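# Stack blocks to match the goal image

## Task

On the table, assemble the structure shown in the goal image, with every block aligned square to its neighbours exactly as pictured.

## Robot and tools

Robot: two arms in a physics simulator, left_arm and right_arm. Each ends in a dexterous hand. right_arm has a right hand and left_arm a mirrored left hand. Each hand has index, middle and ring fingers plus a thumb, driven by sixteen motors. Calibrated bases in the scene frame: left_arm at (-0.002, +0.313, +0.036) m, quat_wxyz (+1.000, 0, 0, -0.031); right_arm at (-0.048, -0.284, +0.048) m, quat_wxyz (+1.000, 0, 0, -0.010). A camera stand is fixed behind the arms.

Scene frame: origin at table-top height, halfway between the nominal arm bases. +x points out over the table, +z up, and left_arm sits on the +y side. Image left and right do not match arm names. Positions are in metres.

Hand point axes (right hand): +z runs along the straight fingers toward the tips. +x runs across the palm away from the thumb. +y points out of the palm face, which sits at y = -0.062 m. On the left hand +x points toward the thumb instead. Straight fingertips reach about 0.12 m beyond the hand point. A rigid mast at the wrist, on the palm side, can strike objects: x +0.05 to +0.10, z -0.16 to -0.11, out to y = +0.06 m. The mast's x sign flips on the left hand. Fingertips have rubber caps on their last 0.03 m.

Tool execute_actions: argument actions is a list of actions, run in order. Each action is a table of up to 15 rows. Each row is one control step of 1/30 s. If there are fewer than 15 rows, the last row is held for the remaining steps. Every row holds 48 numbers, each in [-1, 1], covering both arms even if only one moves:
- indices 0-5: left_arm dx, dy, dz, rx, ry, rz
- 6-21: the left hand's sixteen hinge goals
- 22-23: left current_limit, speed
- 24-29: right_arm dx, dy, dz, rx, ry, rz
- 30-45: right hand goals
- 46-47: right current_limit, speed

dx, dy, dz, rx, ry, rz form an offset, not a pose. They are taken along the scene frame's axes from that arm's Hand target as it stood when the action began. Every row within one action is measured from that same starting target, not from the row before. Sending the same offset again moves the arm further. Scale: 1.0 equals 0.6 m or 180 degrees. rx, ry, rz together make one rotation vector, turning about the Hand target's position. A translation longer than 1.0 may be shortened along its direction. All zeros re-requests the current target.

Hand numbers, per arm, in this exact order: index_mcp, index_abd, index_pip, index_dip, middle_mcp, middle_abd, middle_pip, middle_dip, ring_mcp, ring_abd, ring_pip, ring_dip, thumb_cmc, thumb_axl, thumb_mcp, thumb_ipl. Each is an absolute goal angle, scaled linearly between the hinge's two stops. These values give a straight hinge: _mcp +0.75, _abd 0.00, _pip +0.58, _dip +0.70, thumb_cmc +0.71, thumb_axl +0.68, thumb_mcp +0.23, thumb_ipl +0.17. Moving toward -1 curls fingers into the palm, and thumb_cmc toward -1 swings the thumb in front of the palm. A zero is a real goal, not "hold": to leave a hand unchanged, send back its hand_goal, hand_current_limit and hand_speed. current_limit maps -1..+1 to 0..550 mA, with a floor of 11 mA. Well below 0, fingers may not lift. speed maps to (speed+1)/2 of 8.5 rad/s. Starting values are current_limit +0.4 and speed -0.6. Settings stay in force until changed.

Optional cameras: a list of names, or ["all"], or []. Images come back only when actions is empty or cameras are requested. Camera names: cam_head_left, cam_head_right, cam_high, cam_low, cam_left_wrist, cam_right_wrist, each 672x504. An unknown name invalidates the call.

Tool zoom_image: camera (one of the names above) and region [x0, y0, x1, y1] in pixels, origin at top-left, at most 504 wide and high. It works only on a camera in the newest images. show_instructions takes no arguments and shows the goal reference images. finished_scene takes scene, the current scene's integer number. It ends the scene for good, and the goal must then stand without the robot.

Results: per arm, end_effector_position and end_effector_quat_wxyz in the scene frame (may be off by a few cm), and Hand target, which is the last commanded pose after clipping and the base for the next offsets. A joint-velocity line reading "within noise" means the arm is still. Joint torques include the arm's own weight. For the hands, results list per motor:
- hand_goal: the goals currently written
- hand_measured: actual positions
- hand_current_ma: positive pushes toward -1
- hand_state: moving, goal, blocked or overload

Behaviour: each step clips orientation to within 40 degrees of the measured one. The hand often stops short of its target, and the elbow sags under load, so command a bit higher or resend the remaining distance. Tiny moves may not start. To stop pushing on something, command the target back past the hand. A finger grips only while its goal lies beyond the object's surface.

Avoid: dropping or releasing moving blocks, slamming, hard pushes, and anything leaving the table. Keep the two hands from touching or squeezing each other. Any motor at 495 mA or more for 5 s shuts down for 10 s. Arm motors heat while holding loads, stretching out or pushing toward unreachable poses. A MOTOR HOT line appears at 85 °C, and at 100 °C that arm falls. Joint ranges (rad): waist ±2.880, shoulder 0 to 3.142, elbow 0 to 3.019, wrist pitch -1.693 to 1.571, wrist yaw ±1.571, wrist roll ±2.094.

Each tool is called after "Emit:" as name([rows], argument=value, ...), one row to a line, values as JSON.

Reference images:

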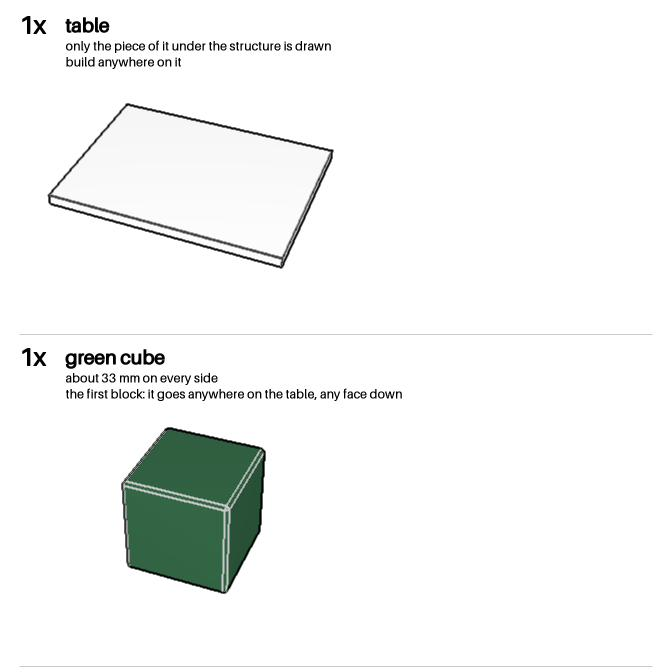

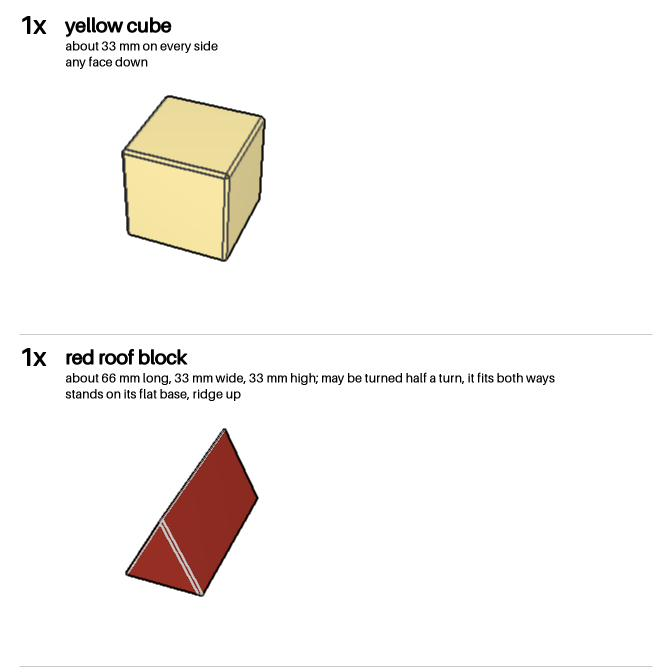

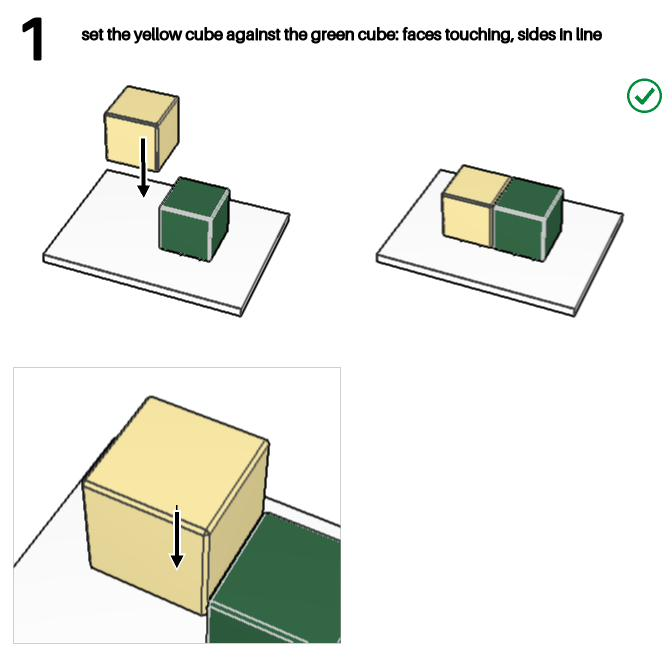

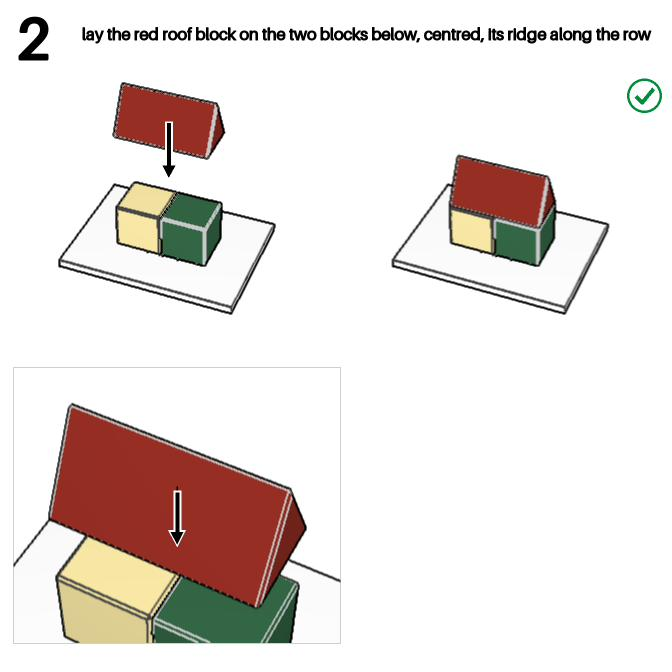

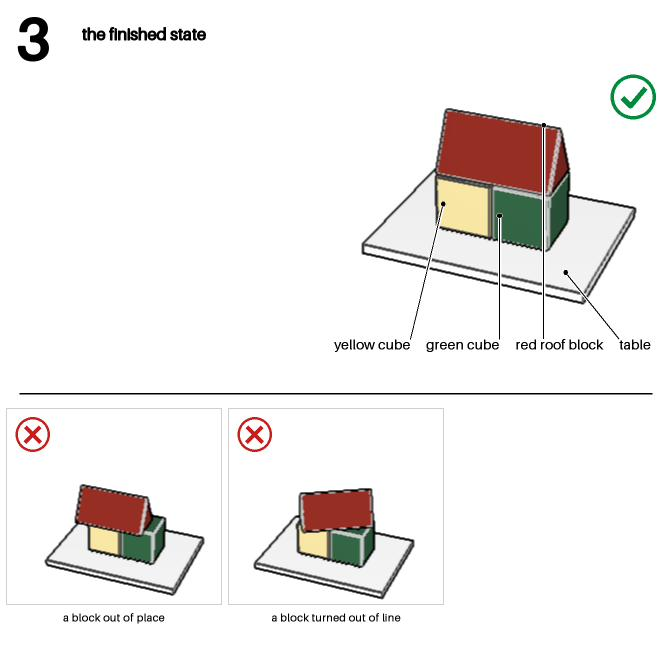

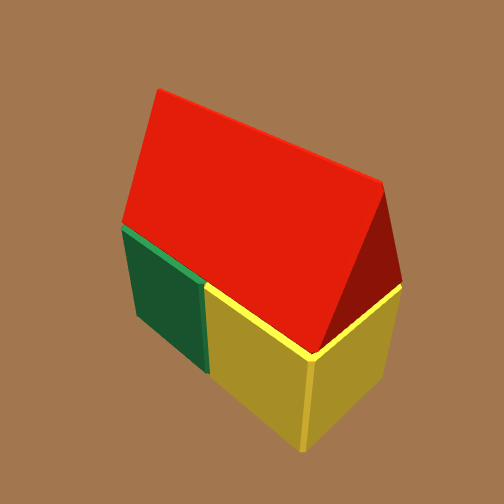

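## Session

Emit:
execute_actions(actions=[])

Emit:
zoom_image(camera="cam_head_right", region=[200, 250, 480, 400])

Emit:
zoom_image(camera="cam_high", region=[180, 120, 460, 300])

Emit:
zoom_image(camera="cam_low", region=[250, 200, 530, 290])

Scene clock: 0.00 s.
left_arm: end_effector_position=(+0.4789, +0.1349, +0.3814) hand_goal=(+0.754, +0.000, +0.576, +0.696, +0.754, +0.000, +0.576, +0.696, +0.754, +0.000, +0.576, +0.696, +0.714, +0.678, +0.226, +0.168) hand_measured=(+0.754, +0.000, +0.576, +0.696, +0.754, +0.000, +0.576, +0.696, +0.754, +0.000, +0.576, +0.696, +0.714, +0.678, +0.226, +0.168) hand_current_ma=(+0, +0, +0, +0, +0, +0, +0, +0, +0, +0, +0, +0, +0, +0, +0, +0) hand_state=(goal, goal, goal, goal, goal, goal, goal, goal, goal, goal, goal, goal, goal, goal, goal, goal) hand_current_limit=0.40 hand_speed=-0.60 end_effector_quat_wxyz=(+0.365, +0.767, +0.008, +0.528) | right_arm: end_effector_position=(+0.5361, -0.3424, +0.2618) hand_goal=(+0.754, +0.000, +0.576, +0.696, +0.754, +0.000, +0.576, +0.696, +0.754, +0.000, +0.576, +0.696, +0.714, +0.678, +0.226, +0.168) hand_measured=(+0.754, +0.000, +0.576, +0.696, +0.754, +0.000, +0.576, +0.696, +0.754, +0.000, +0.576, +0.696, +0.714, +0.678, +0.226, +0.168) hand_current_ma=(+0, +0, +0, +0, +0, +0, +0, +0, +0, +0, +0, +0, +0, +0, +0, +0) hand_state=(goal, goal, goal, goal, goal, goal, goal, goal, goal, goal, goal, goal, goal, goal, goal, goal) hand_current_limit=0.40 hand_speed=-0.60 end_effector_quat_wxyz=(+0.313, +0.733, +0.581, +0.164)
Joint positions: left_arm=[-0.019 1.219 0.714 0.303 0.506 1.056] | right_arm=[0.071 1.426 0.963 -0.441 0.303 0.176]
Joint velocities: within noise
Joint torques (N m): no reading
Heat: left arm: hottest wrist pitch 35 °C; right arm: hottest wrist pitch 35 °C.
Hand target: left_arm +0.4822, +0.1346, +0.3984; +0.366, +0.757, +0.002, +0.542 | right_arm +0.5429, -0.3420, +0.2691; +0.317, +0.732, +0.578, +0.170
camera_calibration:
cam_left_wrist: T_world_to_cam=[[-0.113385, 0.144093, -0.983047, 0.376501], [-0.171214, 0.971792, 0.162191, -0.152813], [0.978688, 0.186701, -0.0855155, -0.335201], [0, 0, 0, 1]] pos_world=[0.344583, 0.156834, 0.366238]
cam_right_wrist: T_world_to_cam=[[0.225191, -0.807464, 0.545244, -0.51227], [-0.9671, -0.117268, 0.225757, 0.37123], [-0.118351, -0.578144, -0.807306, 0.20531], [0, 0, 0, 1]] pos_world=[0.498674, -0.251407, 0.361252]

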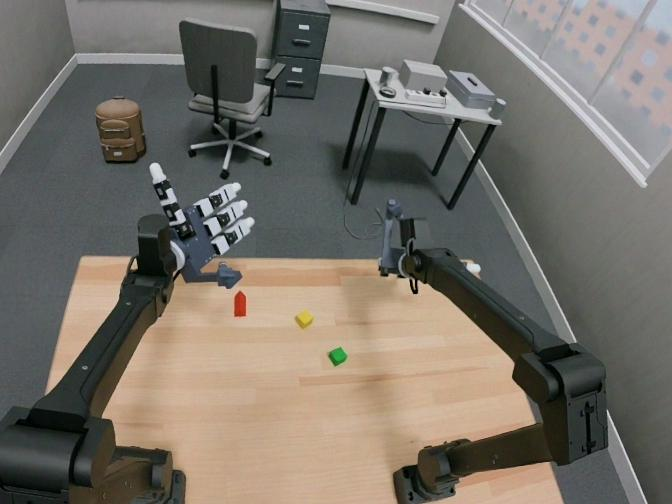

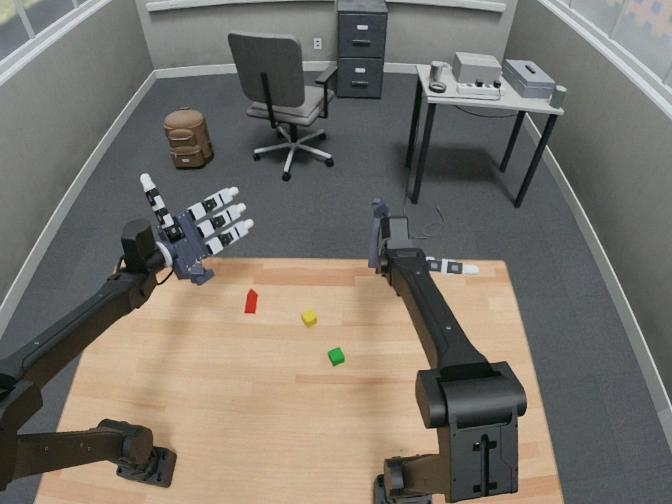

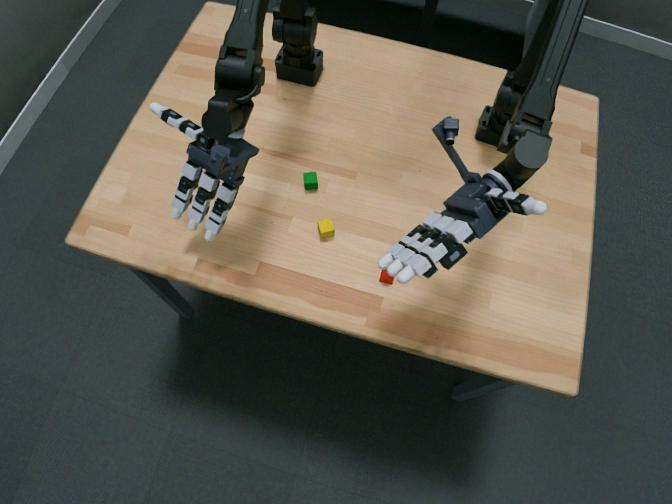

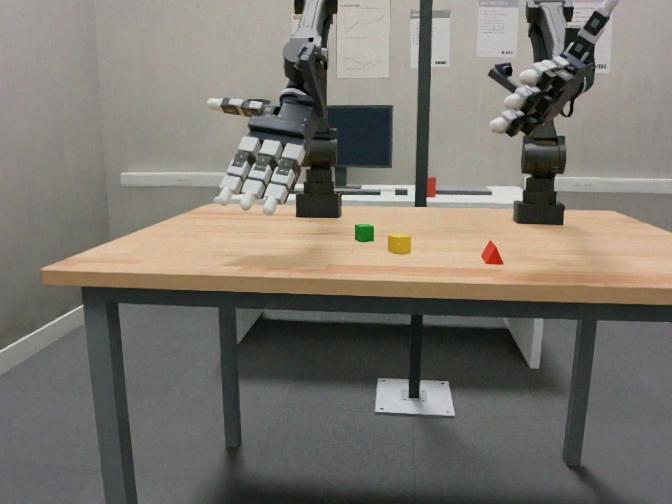

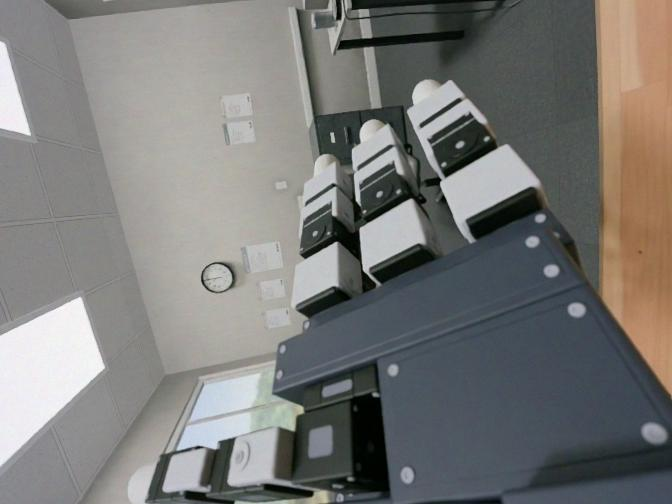

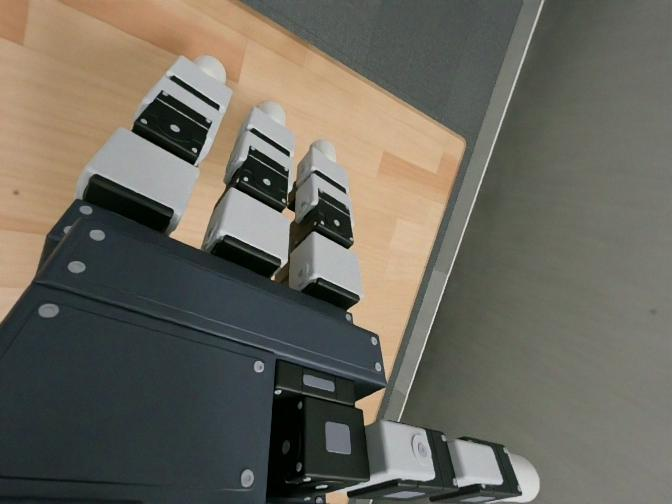

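Scaled by 1.800 from the camera's 672x504 image, which has a finer 960x720 frame.

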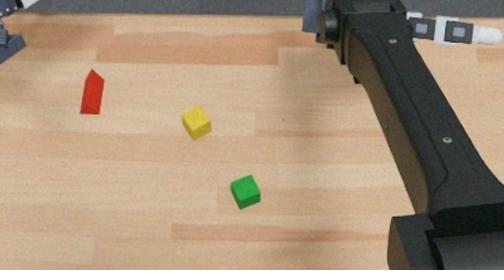

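Scaled by 1.800 from the camera's 672x504 image, which has a finer 960x720 frame.

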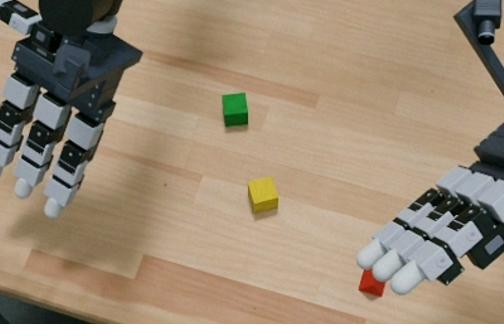

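Scaled by 1.800 from the camera's 672x504 image, which has a finer 960x720 frame.

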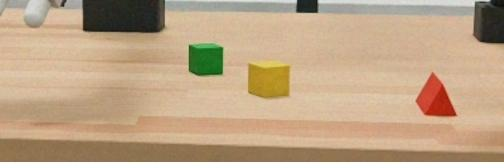

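Emit:
zoom_image(camera="cam_high", region=[295, 165, 345, 245])

Emit:
zoom_image(camera="cam_low", region=[350, 218, 415, 258])

Emit:
zoom_image(camera="cam_head_right", region=[230, 280, 350, 370])

Emit:
zoom_image(camera="cam_low", region=[475, 232, 515, 270])

Scaled by 6.300 from the camera's 672x504 image, which has a finer 960x720 frame.

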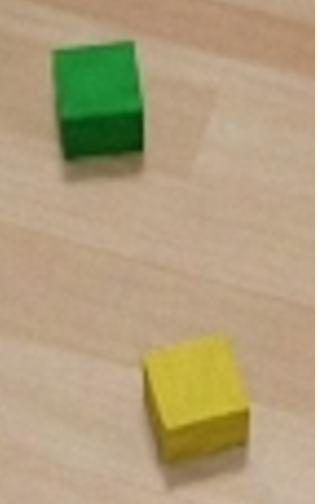

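Scaled by 7.754 from the camera's 672x504 image, which has a finer 960x720 frame.

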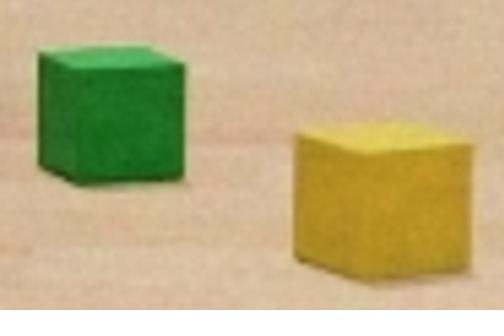

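Scaled by 4.200 from the camera's 672x504 image, which has a finer 960x720 frame.

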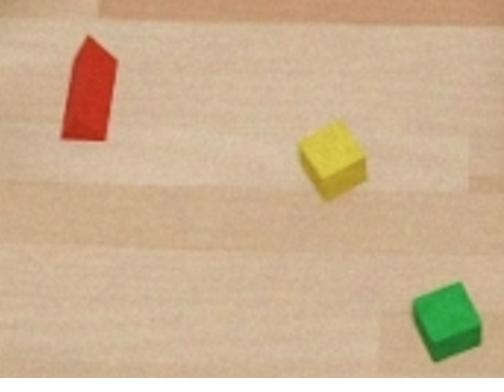

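Scaled by 12.600 from the camera's 672x504 image, which has a finer 960x720 frame.

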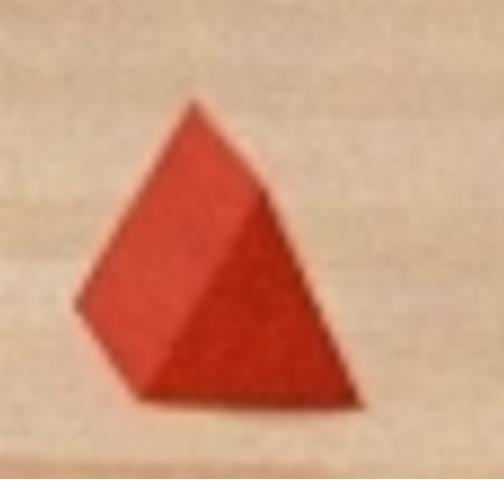

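Emit:
execute_actions([
  [[0.0395,0.1438,0,0,0,0.0556,0.754,0,0.576,0.696,0.754,0,0.576,0.696,0.754,0,0.576,0.696,0.714,0.678,0.226,0.168,0.4,-0.6,-0.0183,0.0508,-0.01,0.0452,0.0318,0.0047,0.816,0,-0.704,0.26,0.98,0,0.95,0.95,0.98,0,0.95,0.95,-0.497,0.677,0.133,-0.2,0.4,-0.6]],
  [[0.0138,0.1483,0,0,0,0.0556,0.754,0,0.576,0.696,0.754,0,0.576,0.696,0.754,0,0.576,0.696,0.714,0.678,0.226,0.168,0.4,-0.6,-0.0183,0.0508,-0.01,0.0452,0.0318,0.0047,0.816,0,-0.704,0.26,0.98,0,0.95,0.95,0.98,0,0.95,0.95,-0.497,0.677,0.133,-0.2,0.4,-0.6]],
  [[-0.0123,0.1485,0,0,0,0.0556,0.754,0,0.576,0.696,0.754,0,0.576,0.696,0.754,0,0.576,0.696,0.714,0.678,0.226,0.168,0.4,-0.6,-0.0183,0.0508,-0.01,0.0452,0.0318,0.0047,0.816,0,-0.704,0.26,0.98,0,0.95,0.95,0.98,0,0.95,0.95,-0.497,0.677,0.133,-0.2,0.4,-0.6]],
  [[-0.0377,0.1442,0,0,0,0.0556,0.754,0,0.576,0.696,0.754,0,0.576,0.696,0.754,0,0.576,0.696,0.714,0.678,0.226,0.168,0.4,-0.6,-0.0183,0.0508,-0.01,0.0452,0.0318,0.0047,0.816,0,-0.704,0.26,0.98,0,0.95,0.95,0.98,0,0.95,0.95,-0.497,0.677,0.133,-0.2,0.4,-0.6]],
  [[-0.0623,0.1355,0,0,0,0.0556,0.754,0,0.576,0.696,0.754,0,0.576,0.696,0.754,0,0.576,0.696,0.714,0.678,0.226,0.168,0.4,-0.6,-0.0183,0.0508,-0.01,0.0452,0.0318,0.0047,0.816,0,-0.704,0.26,0.98,0,0.95,0.95,0.98,0,0.95,0.95,-0.497,0.677,0.133,-0.2,0.4,-0.6]],
], cameras=["cam_low","cam_high","cam_head_right"])

Scene clock: 22.17 s.
left_arm: end_effector_position=(+0.4451, +0.5664, +0.3811) hand_goal=(+0.754, +0.000, +0.576, +0.696, +0.754, +0.000, +0.576, +0.696, +0.754, +0.000, +0.576, +0.696, +0.714, +0.678, +0.226, +0.168) hand_measured=(+0.758, -0.002, +0.576, +0.696, +0.760, -0.002, +0.576, +0.696, +0.758, -0.002, +0.576, +0.696, +0.720, +0.678, +0.226, +0.168) hand_current_ma=(+2, +0, +0, +0, +3, +0, +0, +0, +2, +0, +0, +0, +3, +0, +0, +0) hand_state=(goal, goal, goal, goal, goal, goal, goal, goal, goal, goal, goal, goal, goal, goal, goal, goal) hand_current_limit=0.40 hand_speed=-0.60 end_effector_quat_wxyz=(+0.105, +0.691, +0.332, +0.633) | right_arm: end_effector_position=(+0.4742, -0.1979, +0.2315) hand_goal=(+0.816, +0.000, -0.704, +0.260, +0.980, +0.000, +0.950, +0.950, +0.980, +0.000, +0.950, +0.950, -0.496, +0.678, +0.134, -0.200) hand_measured=(+0.818, +0.000, -0.696, +0.264, +0.976, +0.000, +0.946, +0.948, +0.976, +0.000, +0.946, +0.946, -0.492, +0.678, +0.132, -0.198) hand_current_ma=(+1, +0, +4, +1, -1, +0, -2, -1, -1, +0, -2, -1, +2, +0, -1, +0) hand_state=(goal, goal, goal, goal, goal, goal, goal, goal, goal, goal, goal, goal, goal, goal, goal, goal) hand_current_limit=0.40 hand_speed=-0.60 end_effector_quat_wxyz=(-0.110, +0.795, +0.568, +0.184)
Joint positions: left_arm=[0.849 1.219 0.714 0.303 0.496 1.056] | right_arm=[0.181 1.432 1.18 -1.074 -0.359 0.536]
Joint torques (N m): left_arm=[0.56 -13.04 8.87 2.36 0.29 -0.03] | right_arm=[0.97 -10.23 15.01 0.69 -0.47 -0.06]
Heat: left arm: hottest elbow 36 °C; right arm: hottest wrist pitch 35 °C.
Hand target: left_arm +0.4468, +0.5670, +0.3984; +0.102, +0.685, +0.322, +0.646 | right_arm +0.4880, -0.1896, +0.2391; -0.111, +0.793, +0.569, +0.187
Off the commanded pose: left_arm 0.017 m, 2 deg | right_arm 0.018 m, 0 deg.
Images, in order (width x height): cam_head_right 672x504, cam_high 672x504, cam_low 672x504.

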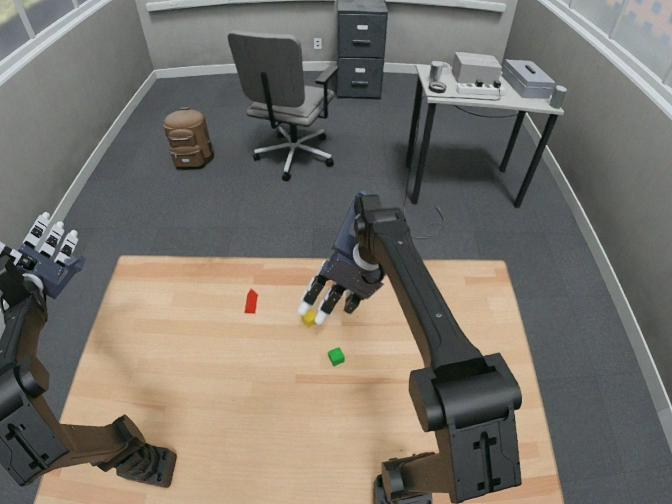

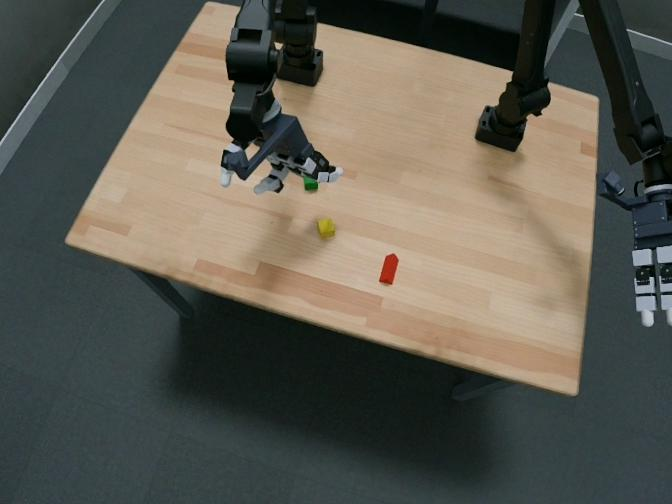

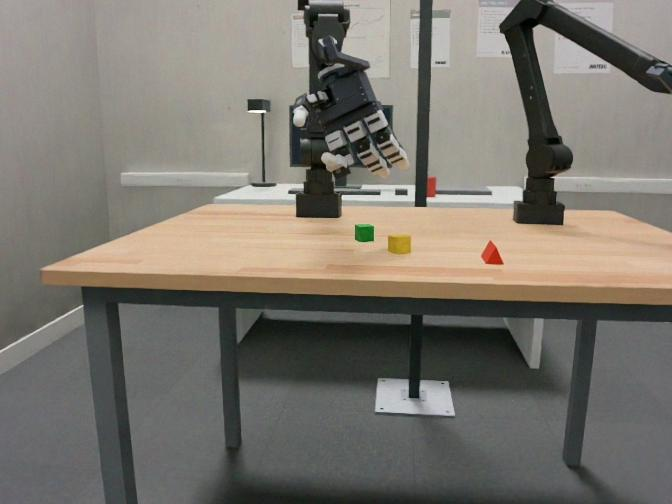

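Emit:
execute_actions([
  [[0,0,0,0,0,0,0.754,0,0.576,0.696,0.754,0,0.576,0.696,0.754,0,0.576,0.696,0.714,0.678,0.226,0.168,0.4,-0.6,-0.0137,0.0537,-0.015,0.0452,0.0318,0.0047,0.816,0,-0.704,0.26,0.98,0,0.95,0.95,0.98,0,0.95,0.95,-0.497,0.677,0.133,-0.2,0.4,-0.6]],
  [[0,0,0,0,0,0,0.754,0,0.576,0.696,0.754,0,0.576,0.696,0.754,0,0.576,0.696,0.714,0.678,0.226,0.168,0.4,-0.6,-0.0137,0.0537,-0.02,0.0452,0.0318,0.0047,0.816,0,-0.704,0.26,0.98,0,0.95,0.95,0.98,0,0.95,0.95,-0.497,0.677,0.133,-0.2,0.4,-0.6]],
  [[0,0,0,0,0,0,0.754,0,0.576,0.696,0.754,0,0.576,0.696,0.754,0,0.576,0.696,0.714,0.678,0.226,0.168,0.4,-0.6,-0.0137,0.0537,-0.03,0.0452,0.0318,0.0047,0.816,0,-0.704,0.26,0.98,0,0.95,0.95,0.98,0,0.95,0.95,-0.497,0.677,0.133,-0.2,0.4,-0.6]],
  [[0,0,0,0,0,0,0.754,0,0.576,0.696,0.754,0,0.576,0.696,0.754,0,0.576,0.696,0.714,0.678,0.226,0.168,0.4,-0.6,-0.0137,0.0537,-0.03,0.0452,0.0318,0.0047,0.816,0,-0.704,0.26,0.98,0,0.95,0.95,0.98,0,0.95,0.95,-0.497,0.677,0.133,-0.2,0.4,-0.6]],
  [[0,0,0,0,0,0,0.754,0,0.576,0.696,0.754,0,0.576,0.696,0.754,0,0.576,0.696,0.714,0.678,0.226,0.168,0.4,-0.6,-0.0137,0.0537,-0.03,0.0452,0.0318,0.0047,0.816,0,-0.704,0.26,0.98,0,0.95,0.95,0.98,0,0.95,0.95,-0.497,0.677,0.133,-0.2,0.4,-0.6]],
], cameras=["cam_low","cam_high","cam_right_wrist"])

Emit:
zoom_image(camera="cam_high", region=[270, 160, 410, 290])

Emit:
zoom_image(camera="cam_low", region=[340, 160, 460, 270])

Scene clock: 27.20 s.
left_arm: end_effector_position=(+0.4451, +0.5664, +0.3811) hand_goal=(+0.754, +0.000, +0.576, +0.696, +0.754, +0.000, +0.576, +0.696, +0.754, +0.000, +0.576, +0.696, +0.714, +0.678, +0.226, +0.168) hand_measured=(+0.758, -0.002, +0.576, +0.696, +0.760, -0.002, +0.576, +0.696, +0.758, -0.002, +0.576, +0.696, +0.720, +0.678, +0.226, +0.168) hand_current_ma=(+2, +0, +0, +0, +3, +0, +0, +0, +2, +0, +0, +0, +3, +0, +0, +0) hand_state=(goal, goal, goal, goal, goal, goal, goal, goal, goal, goal, goal, goal, goal, goal, goal, goal) hand_current_limit=0.40 hand_speed=-0.60 end_effector_quat_wxyz=(+0.105, +0.691, +0.332, +0.633) | right_arm: end_effector_position=(+0.4352, -0.0386, +0.1623) hand_goal=(+0.816, +0.000, -0.704, +0.260, +0.980, +0.000, +0.950, +0.950, +0.980, +0.000, +0.950, +0.950, -0.496, +0.678, +0.134, -0.200) hand_measured=(+0.814, +0.000, -0.700, +0.264, +0.974, +0.002, +0.946, +0.948, +0.972, +0.002, +0.946, +0.946, -0.492, +0.678, +0.132, -0.198) hand_current_ma=(-1, +0, +2, +1, -4, +0, -2, -1, -5, +0, -2, -1, +2, +0, -1, +0) hand_state=(goal, goal, goal, goal, goal, goal, goal, goal, goal, goal, goal, goal, goal, goal, goal, goal) hand_current_limit=0.40 hand_speed=-0.60 end_effector_quat_wxyz=(-0.518, +0.710, +0.447, +0.167)
Joint positions: left_arm=[0.849 1.219 0.714 0.303 0.496 1.056] | right_arm=[0.248 1.707 1.241 -1.15 -1.15 0.647]
Joint torques (N m): left_arm=[0.5 -12.98 8.88 2.33 0.29 -0.04] | right_arm=[1.49 -13.8 12.66 0.65 -1.13 -0.05]
Heat: left arm: hottest elbow 37 °C; right arm: hottest shoulder 34 °C.
Hand target: left_arm +0.4468, +0.5670, +0.3984; +0.102, +0.685, +0.322, +0.646 | right_arm +0.4469, -0.0285, +0.1641; -0.517, +0.706, +0.453, +0.170
Off the commanded pose: left_arm 0.017 m, 2 deg | right_arm 0.016 m, 1 deg.
camera_calibration:
cam_right_wrist: T_world_to_cam=[[0.0960688, -0.44888, -0.888413, 0.112726], [-0.510634, -0.788369, 0.343114, 0.0881875], [-0.854414, 0.420691, -0.304951, 0.565984], [0, 0, 0, 1]] pos_world=[0.517787, -0.11798, 0.242486]
Images, in order (width x height): cam_high 672x504, cam_low 672x504, cam_right_wrist 672x504.

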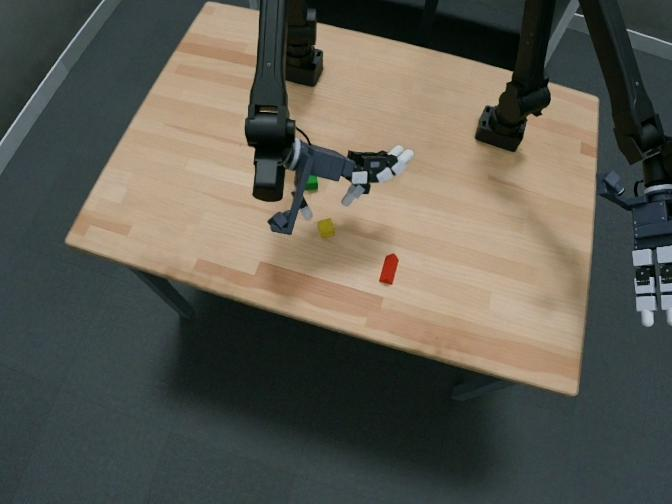

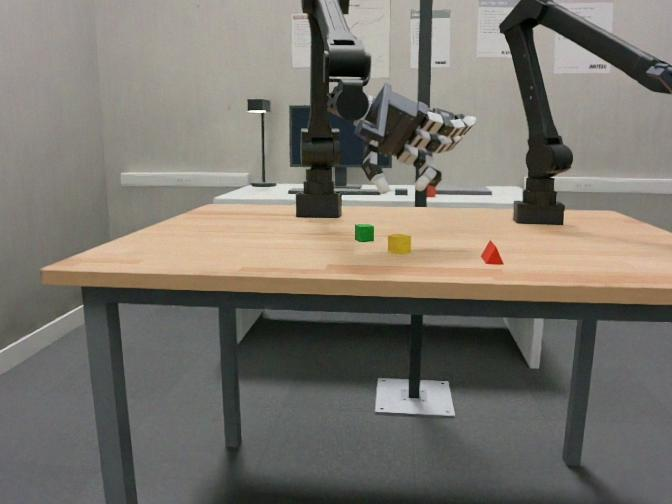

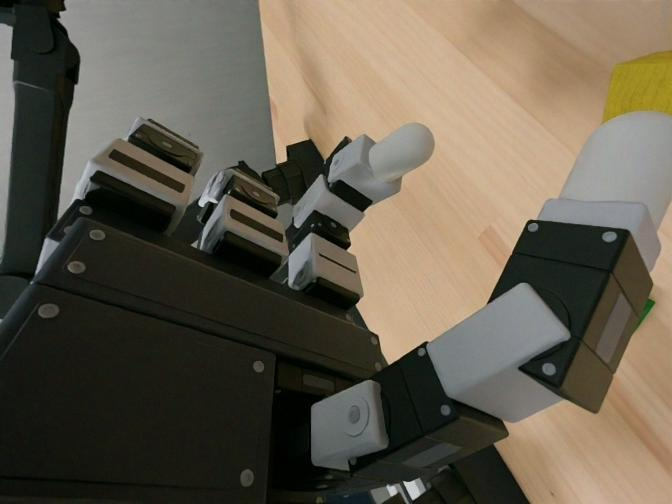

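Scaled by 3.600 from the camera's 672x504 image, which has a finer 960x720 frame.

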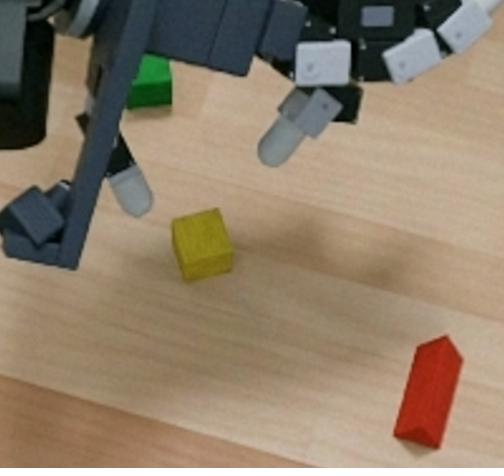

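Scaled by 4.200 from the camera's 672x504 image, which has a finer 960x720 frame.

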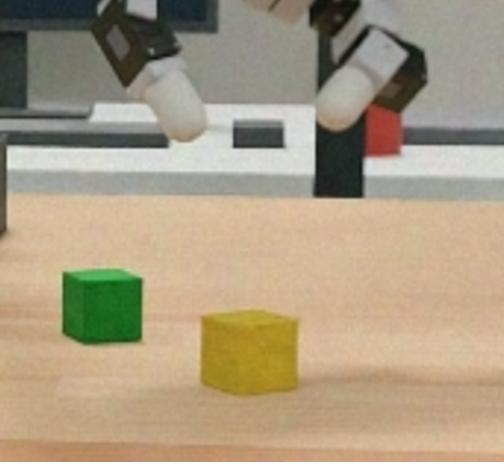

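Emit:
execute_actions([
  [[0,0,0,0,0,0,0.754,0,0.576,0.696,0.754,0,0.576,0.696,0.754,0,0.576,0.696,0.714,0.678,0.226,0.168,0.4,-0.6,-0.006,0,-0.05,0,0,0,0.816,0,-0.704,0.26,0.98,0,0.95,0.95,0.98,0,0.95,0.95,-0.497,0.677,0.133,-0.2,0.4,-0.6]],
  [[0,0,0,0,0,0,0.754,0,0.576,0.696,0.754,0,0.576,0.696,0.754,0,0.576,0.696,0.714,0.678,0.226,0.168,0.4,-0.6,-0.006,0,-0.06,0,0,0,0.816,0,-0.704,0.26,0.98,0,0.95,0.95,0.98,0,0.95,0.95,-0.497,0.677,0.133,-0.2,0.4,-0.6]],
], cameras=["cam_low","cam_high","cam_right_wrist"])

Emit:
zoom_image(camera="cam_high", region=[290, 180, 370, 250])

Emit:
zoom_image(camera="cam_low", region=[360, 180, 450, 260])

Scene clock: 31.77 s.
left_arm: end_effector_position=(+0.4451, +0.5664, +0.3811) hand_goal=(+0.754, +0.000, +0.576, +0.696, +0.754, +0.000, +0.576, +0.696, +0.754, +0.000, +0.576, +0.696, +0.714, +0.678, +0.226, +0.168) hand_measured=(+0.758, -0.002, +0.576, +0.696, +0.760, -0.002, +0.576, +0.696, +0.758, -0.002, +0.576, +0.696, +0.720, +0.678, +0.226, +0.168) hand_current_ma=(+2, +0, +0, +0, +3, +0, +0, +0, +2, +0, +0, +0, +3, +0, +0, +0) hand_state=(goal, goal, goal, goal, goal, goal, goal, goal, goal, goal, goal, goal, goal, goal, goal, goal) hand_current_limit=0.40 hand_speed=-0.60 end_effector_quat_wxyz=(+0.105, +0.691, +0.332, +0.633) | right_arm: end_effector_position=(+0.4441, -0.0360, +0.1118) hand_goal=(+0.816, +0.000, -0.704, +0.260, +0.980, +0.000, +0.950, +0.950, +0.980, +0.000, +0.950, +0.950, -0.496, +0.678, +0.134, -0.200) hand_measured=(+0.814, +0.000, -0.700, +0.264, +0.974, +0.002, +0.946, +0.948, +0.972, +0.002, +0.946, +0.946, -0.492, +0.678, +0.132, -0.198) hand_current_ma=(-1, +0, +2, +1, -4, +0, -2, -1, -5, +0, -2, -1, +2, +0, -1, +0) hand_state=(goal, goal, goal, goal, goal, goal, goal, goal, goal, goal, goal, goal, goal, goal, goal, goal) hand_current_limit=0.40 hand_speed=-0.60 end_effector_quat_wxyz=(-0.513, +0.705, +0.455, +0.183)
Joint positions: left_arm=[0.849 1.219 0.714 0.303 0.496 1.056] | right_arm=[0.249 1.778 1.181 -0.975 -1.152 0.654]
Joint torques (N m): left_arm=[0.56 -12.98 8.87 2.35 0.28 -0.04] | right_arm=[1.61 -13.74 8.66 0.79 -1.08 -0.07]
Heat: left arm: hottest elbow 37 °C; right arm: hottest elbow 35 °C.
Hand target: left_arm +0.4468, +0.5670, +0.3984; +0.102, +0.685, +0.322, +0.646 | right_arm +0.4396, -0.0285, +0.0982; -0.517, +0.706, +0.453, +0.170
Off the commanded pose: left_arm 0.017 m, 2 deg | right_arm 0.016 m, 2 deg.
camera_calibration:
cam_right_wrist: T_world_to_cam=[[0.127983, -0.439488, -0.889084, 0.0544795], [-0.524227, -0.790968, 0.315525, 0.121125], [-0.841906, 0.4257, -0.331622, 0.554721], [0, 0, 0, 1]] pos_world=[0.523548, -0.116396, 0.194176]
Images, in order (width x height): cam_high 672x504, cam_low 672x504, cam_right_wrist 672x504.

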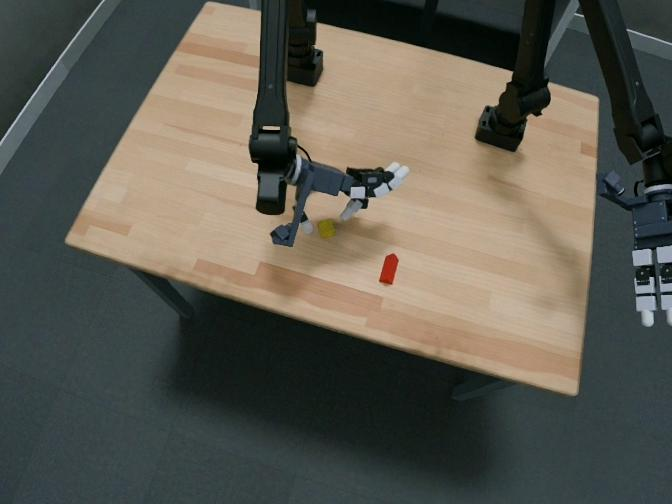

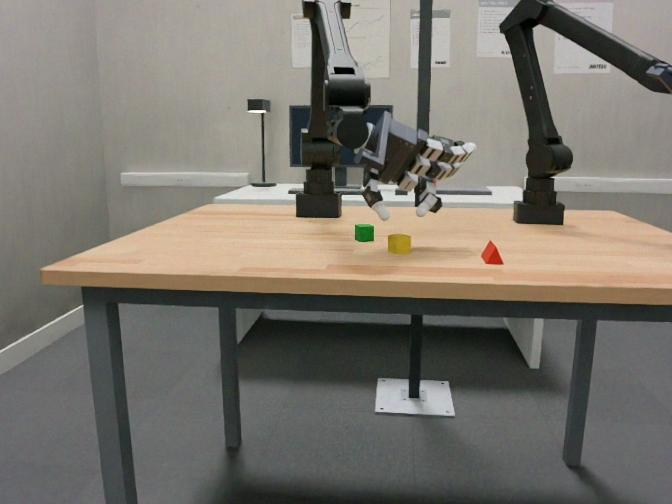

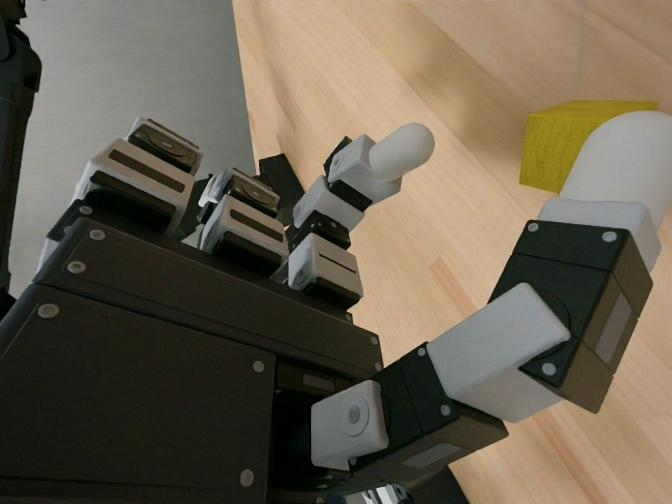

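Scaled by 6.300 from the camera's 672x504 image, which has a finer 960x720 frame.

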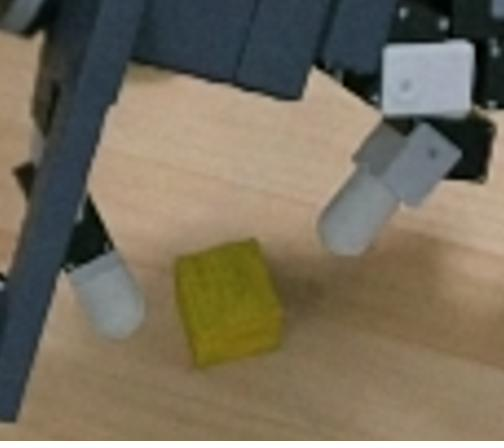

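Scaled by 5.600 from the camera's 672x504 image, which has a finer 960x720 frame.

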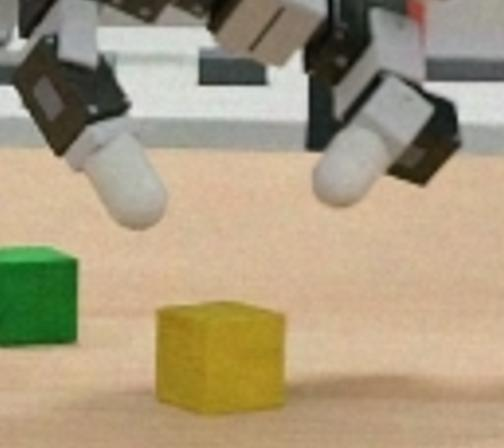

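Emit:
execute_actions([
  [[0,0,0,0,0,0,0.754,0,0.576,0.696,0.754,0,0.576,0.696,0.754,0,0.576,0.696,0.714,0.678,0.226,0.168,0.4,-0.6,-0.025,-0.003,-0.025,0,0,0,0.816,0,-0.704,0.26,0.98,0,0.95,0.95,0.98,0,0.95,0.95,-0.497,0.677,0.133,-0.2,0.4,-0.6]],
  [[0,0,0,0,0,0,0.754,0,0.576,0.696,0.754,0,0.576,0.696,0.754,0,0.576,0.696,0.714,0.678,0.226,0.168,0.4,-0.6,-0.012,0,-0.03,0,0,0,0.816,0,-0.704,0.26,0.98,0,0.95,0.95,0.98,0,0.95,0.95,-0.497,0.677,0.133,-0.2,0.4,-0.6]],
], cameras=["cam_low","cam_high","cam_right_wrist"])

Emit:
zoom_image(camera="cam_high", region=[290, 180, 370, 250])

Emit:
zoom_image(camera="cam_low", region=[360, 180, 450, 260])

Scene clock: 39.07 s.
left_arm: end_effector_position=(+0.4451, +0.5664, +0.3811) hand_goal=(+0.754, +0.000, +0.576, +0.696, +0.754, +0.000, +0.576, +0.696, +0.754, +0.000, +0.576, +0.696, +0.714, +0.678, +0.226, +0.168) hand_measured=(+0.758, -0.002, +0.576, +0.696, +0.760, -0.002, +0.576, +0.696, +0.758, -0.002, +0.576, +0.696, +0.720, +0.678, +0.226, +0.168) hand_current_ma=(+2, +0, +0, +0, +3, +0, +0, +0, +2, +0, +0, +0, +3, +0, +0, +0) hand_state=(goal, goal, goal, goal, goal, goal, goal, goal, goal, goal, goal, goal, goal, goal, goal, goal) hand_current_limit=0.40 hand_speed=-0.60 end_effector_quat_wxyz=(+0.105, +0.691, +0.332, +0.633) | right_arm: end_effector_position=(+0.4257, -0.0368, +0.0835) hand_goal=(+0.816, +0.000, -0.704, +0.260, +0.980, +0.000, +0.950, +0.950, +0.980, +0.000, +0.950, +0.950, -0.496, +0.678, +0.134, -0.200) hand_measured=(+0.814, +0.000, -0.700, +0.264, +0.974, +0.002, +0.946, +0.948, +0.972, +0.002, +0.946, +0.946, -0.492, +0.678, +0.132, -0.198) hand_current_ma=(-1, +0, +2, +1, -4, +0, -2, -1, -5, +0, -2, -1, +2, +0, -1, +0) hand_state=(goal, goal, goal, goal, goal, goal, goal, goal, goal, goal, goal, goal, goal, goal, goal, goal) hand_current_limit=0.40 hand_speed=-0.60 end_effector_quat_wxyz=(-0.512, +0.703, +0.457, +0.188)
Joint positions: left_arm=[0.849 1.219 0.714 0.303 0.496 1.056] | right_arm=[0.256 1.778 1.086 -0.851 -1.152 0.673]
Joint torques (N m): left_arm=[0.5 -13.04 8.87 2.36 0.29 -0.03] | right_arm=[1.38 -12.63 7.58 1.01 -1.07 -0.06]
Heat: left arm: hottest elbow 38 °C; right arm: hottest shoulder 34 °C.
Hand target: left_arm +0.4468, +0.5670, +0.3984; +0.102, +0.685, +0.322, +0.646 | right_arm +0.4176, -0.0303, +0.0653; -0.517, +0.706, +0.453, +0.170
Off the commanded pose: left_arm 0.017 m, 2 deg | right_arm 0.021 m, 2 deg.
camera_calibration:
cam_right_wrist: T_world_to_cam=[[0.137771, -0.437052, -0.888822, 0.0271833], [-0.528026, -0.791634, 0.307416, 0.121994], [-0.837978, 0.426968, -0.339839, 0.529208], [0, 0, 0, 1]] pos_world=[0.504135, -0.1175, 0.166504]
Images, in order (width x height): cam_high 672x504, cam_low 672x504, cam_right_wrist 672x504.

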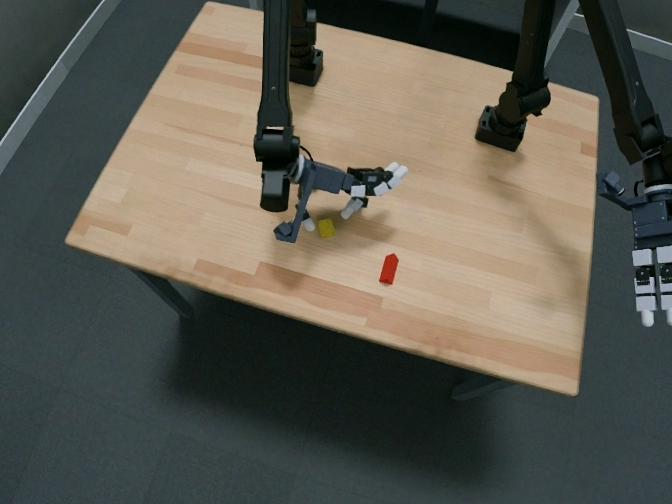

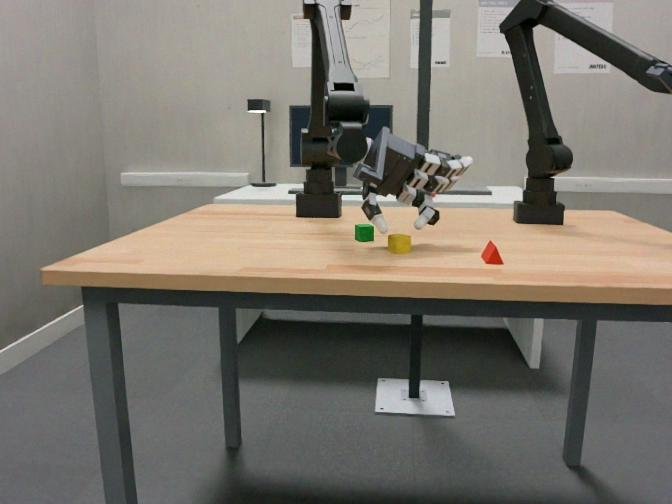

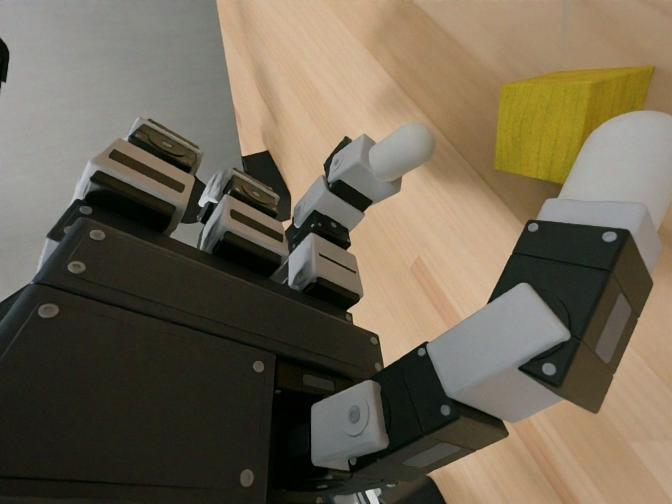

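Scaled by 6.300 from the camera's 672x504 image, which has a finer 960x720 frame.

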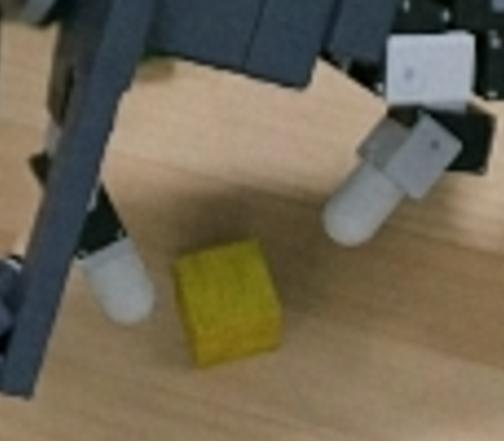

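Scaled by 5.600 from the camera's 672x504 image, which has a finer 960x720 frame.

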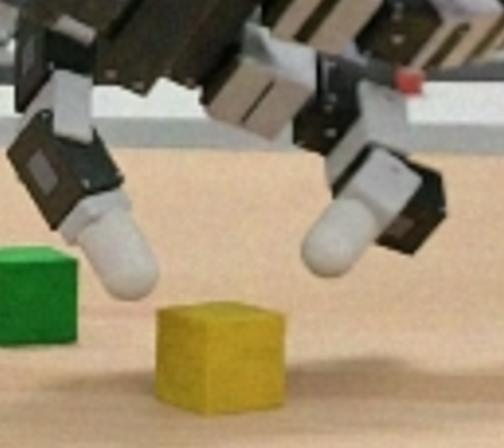

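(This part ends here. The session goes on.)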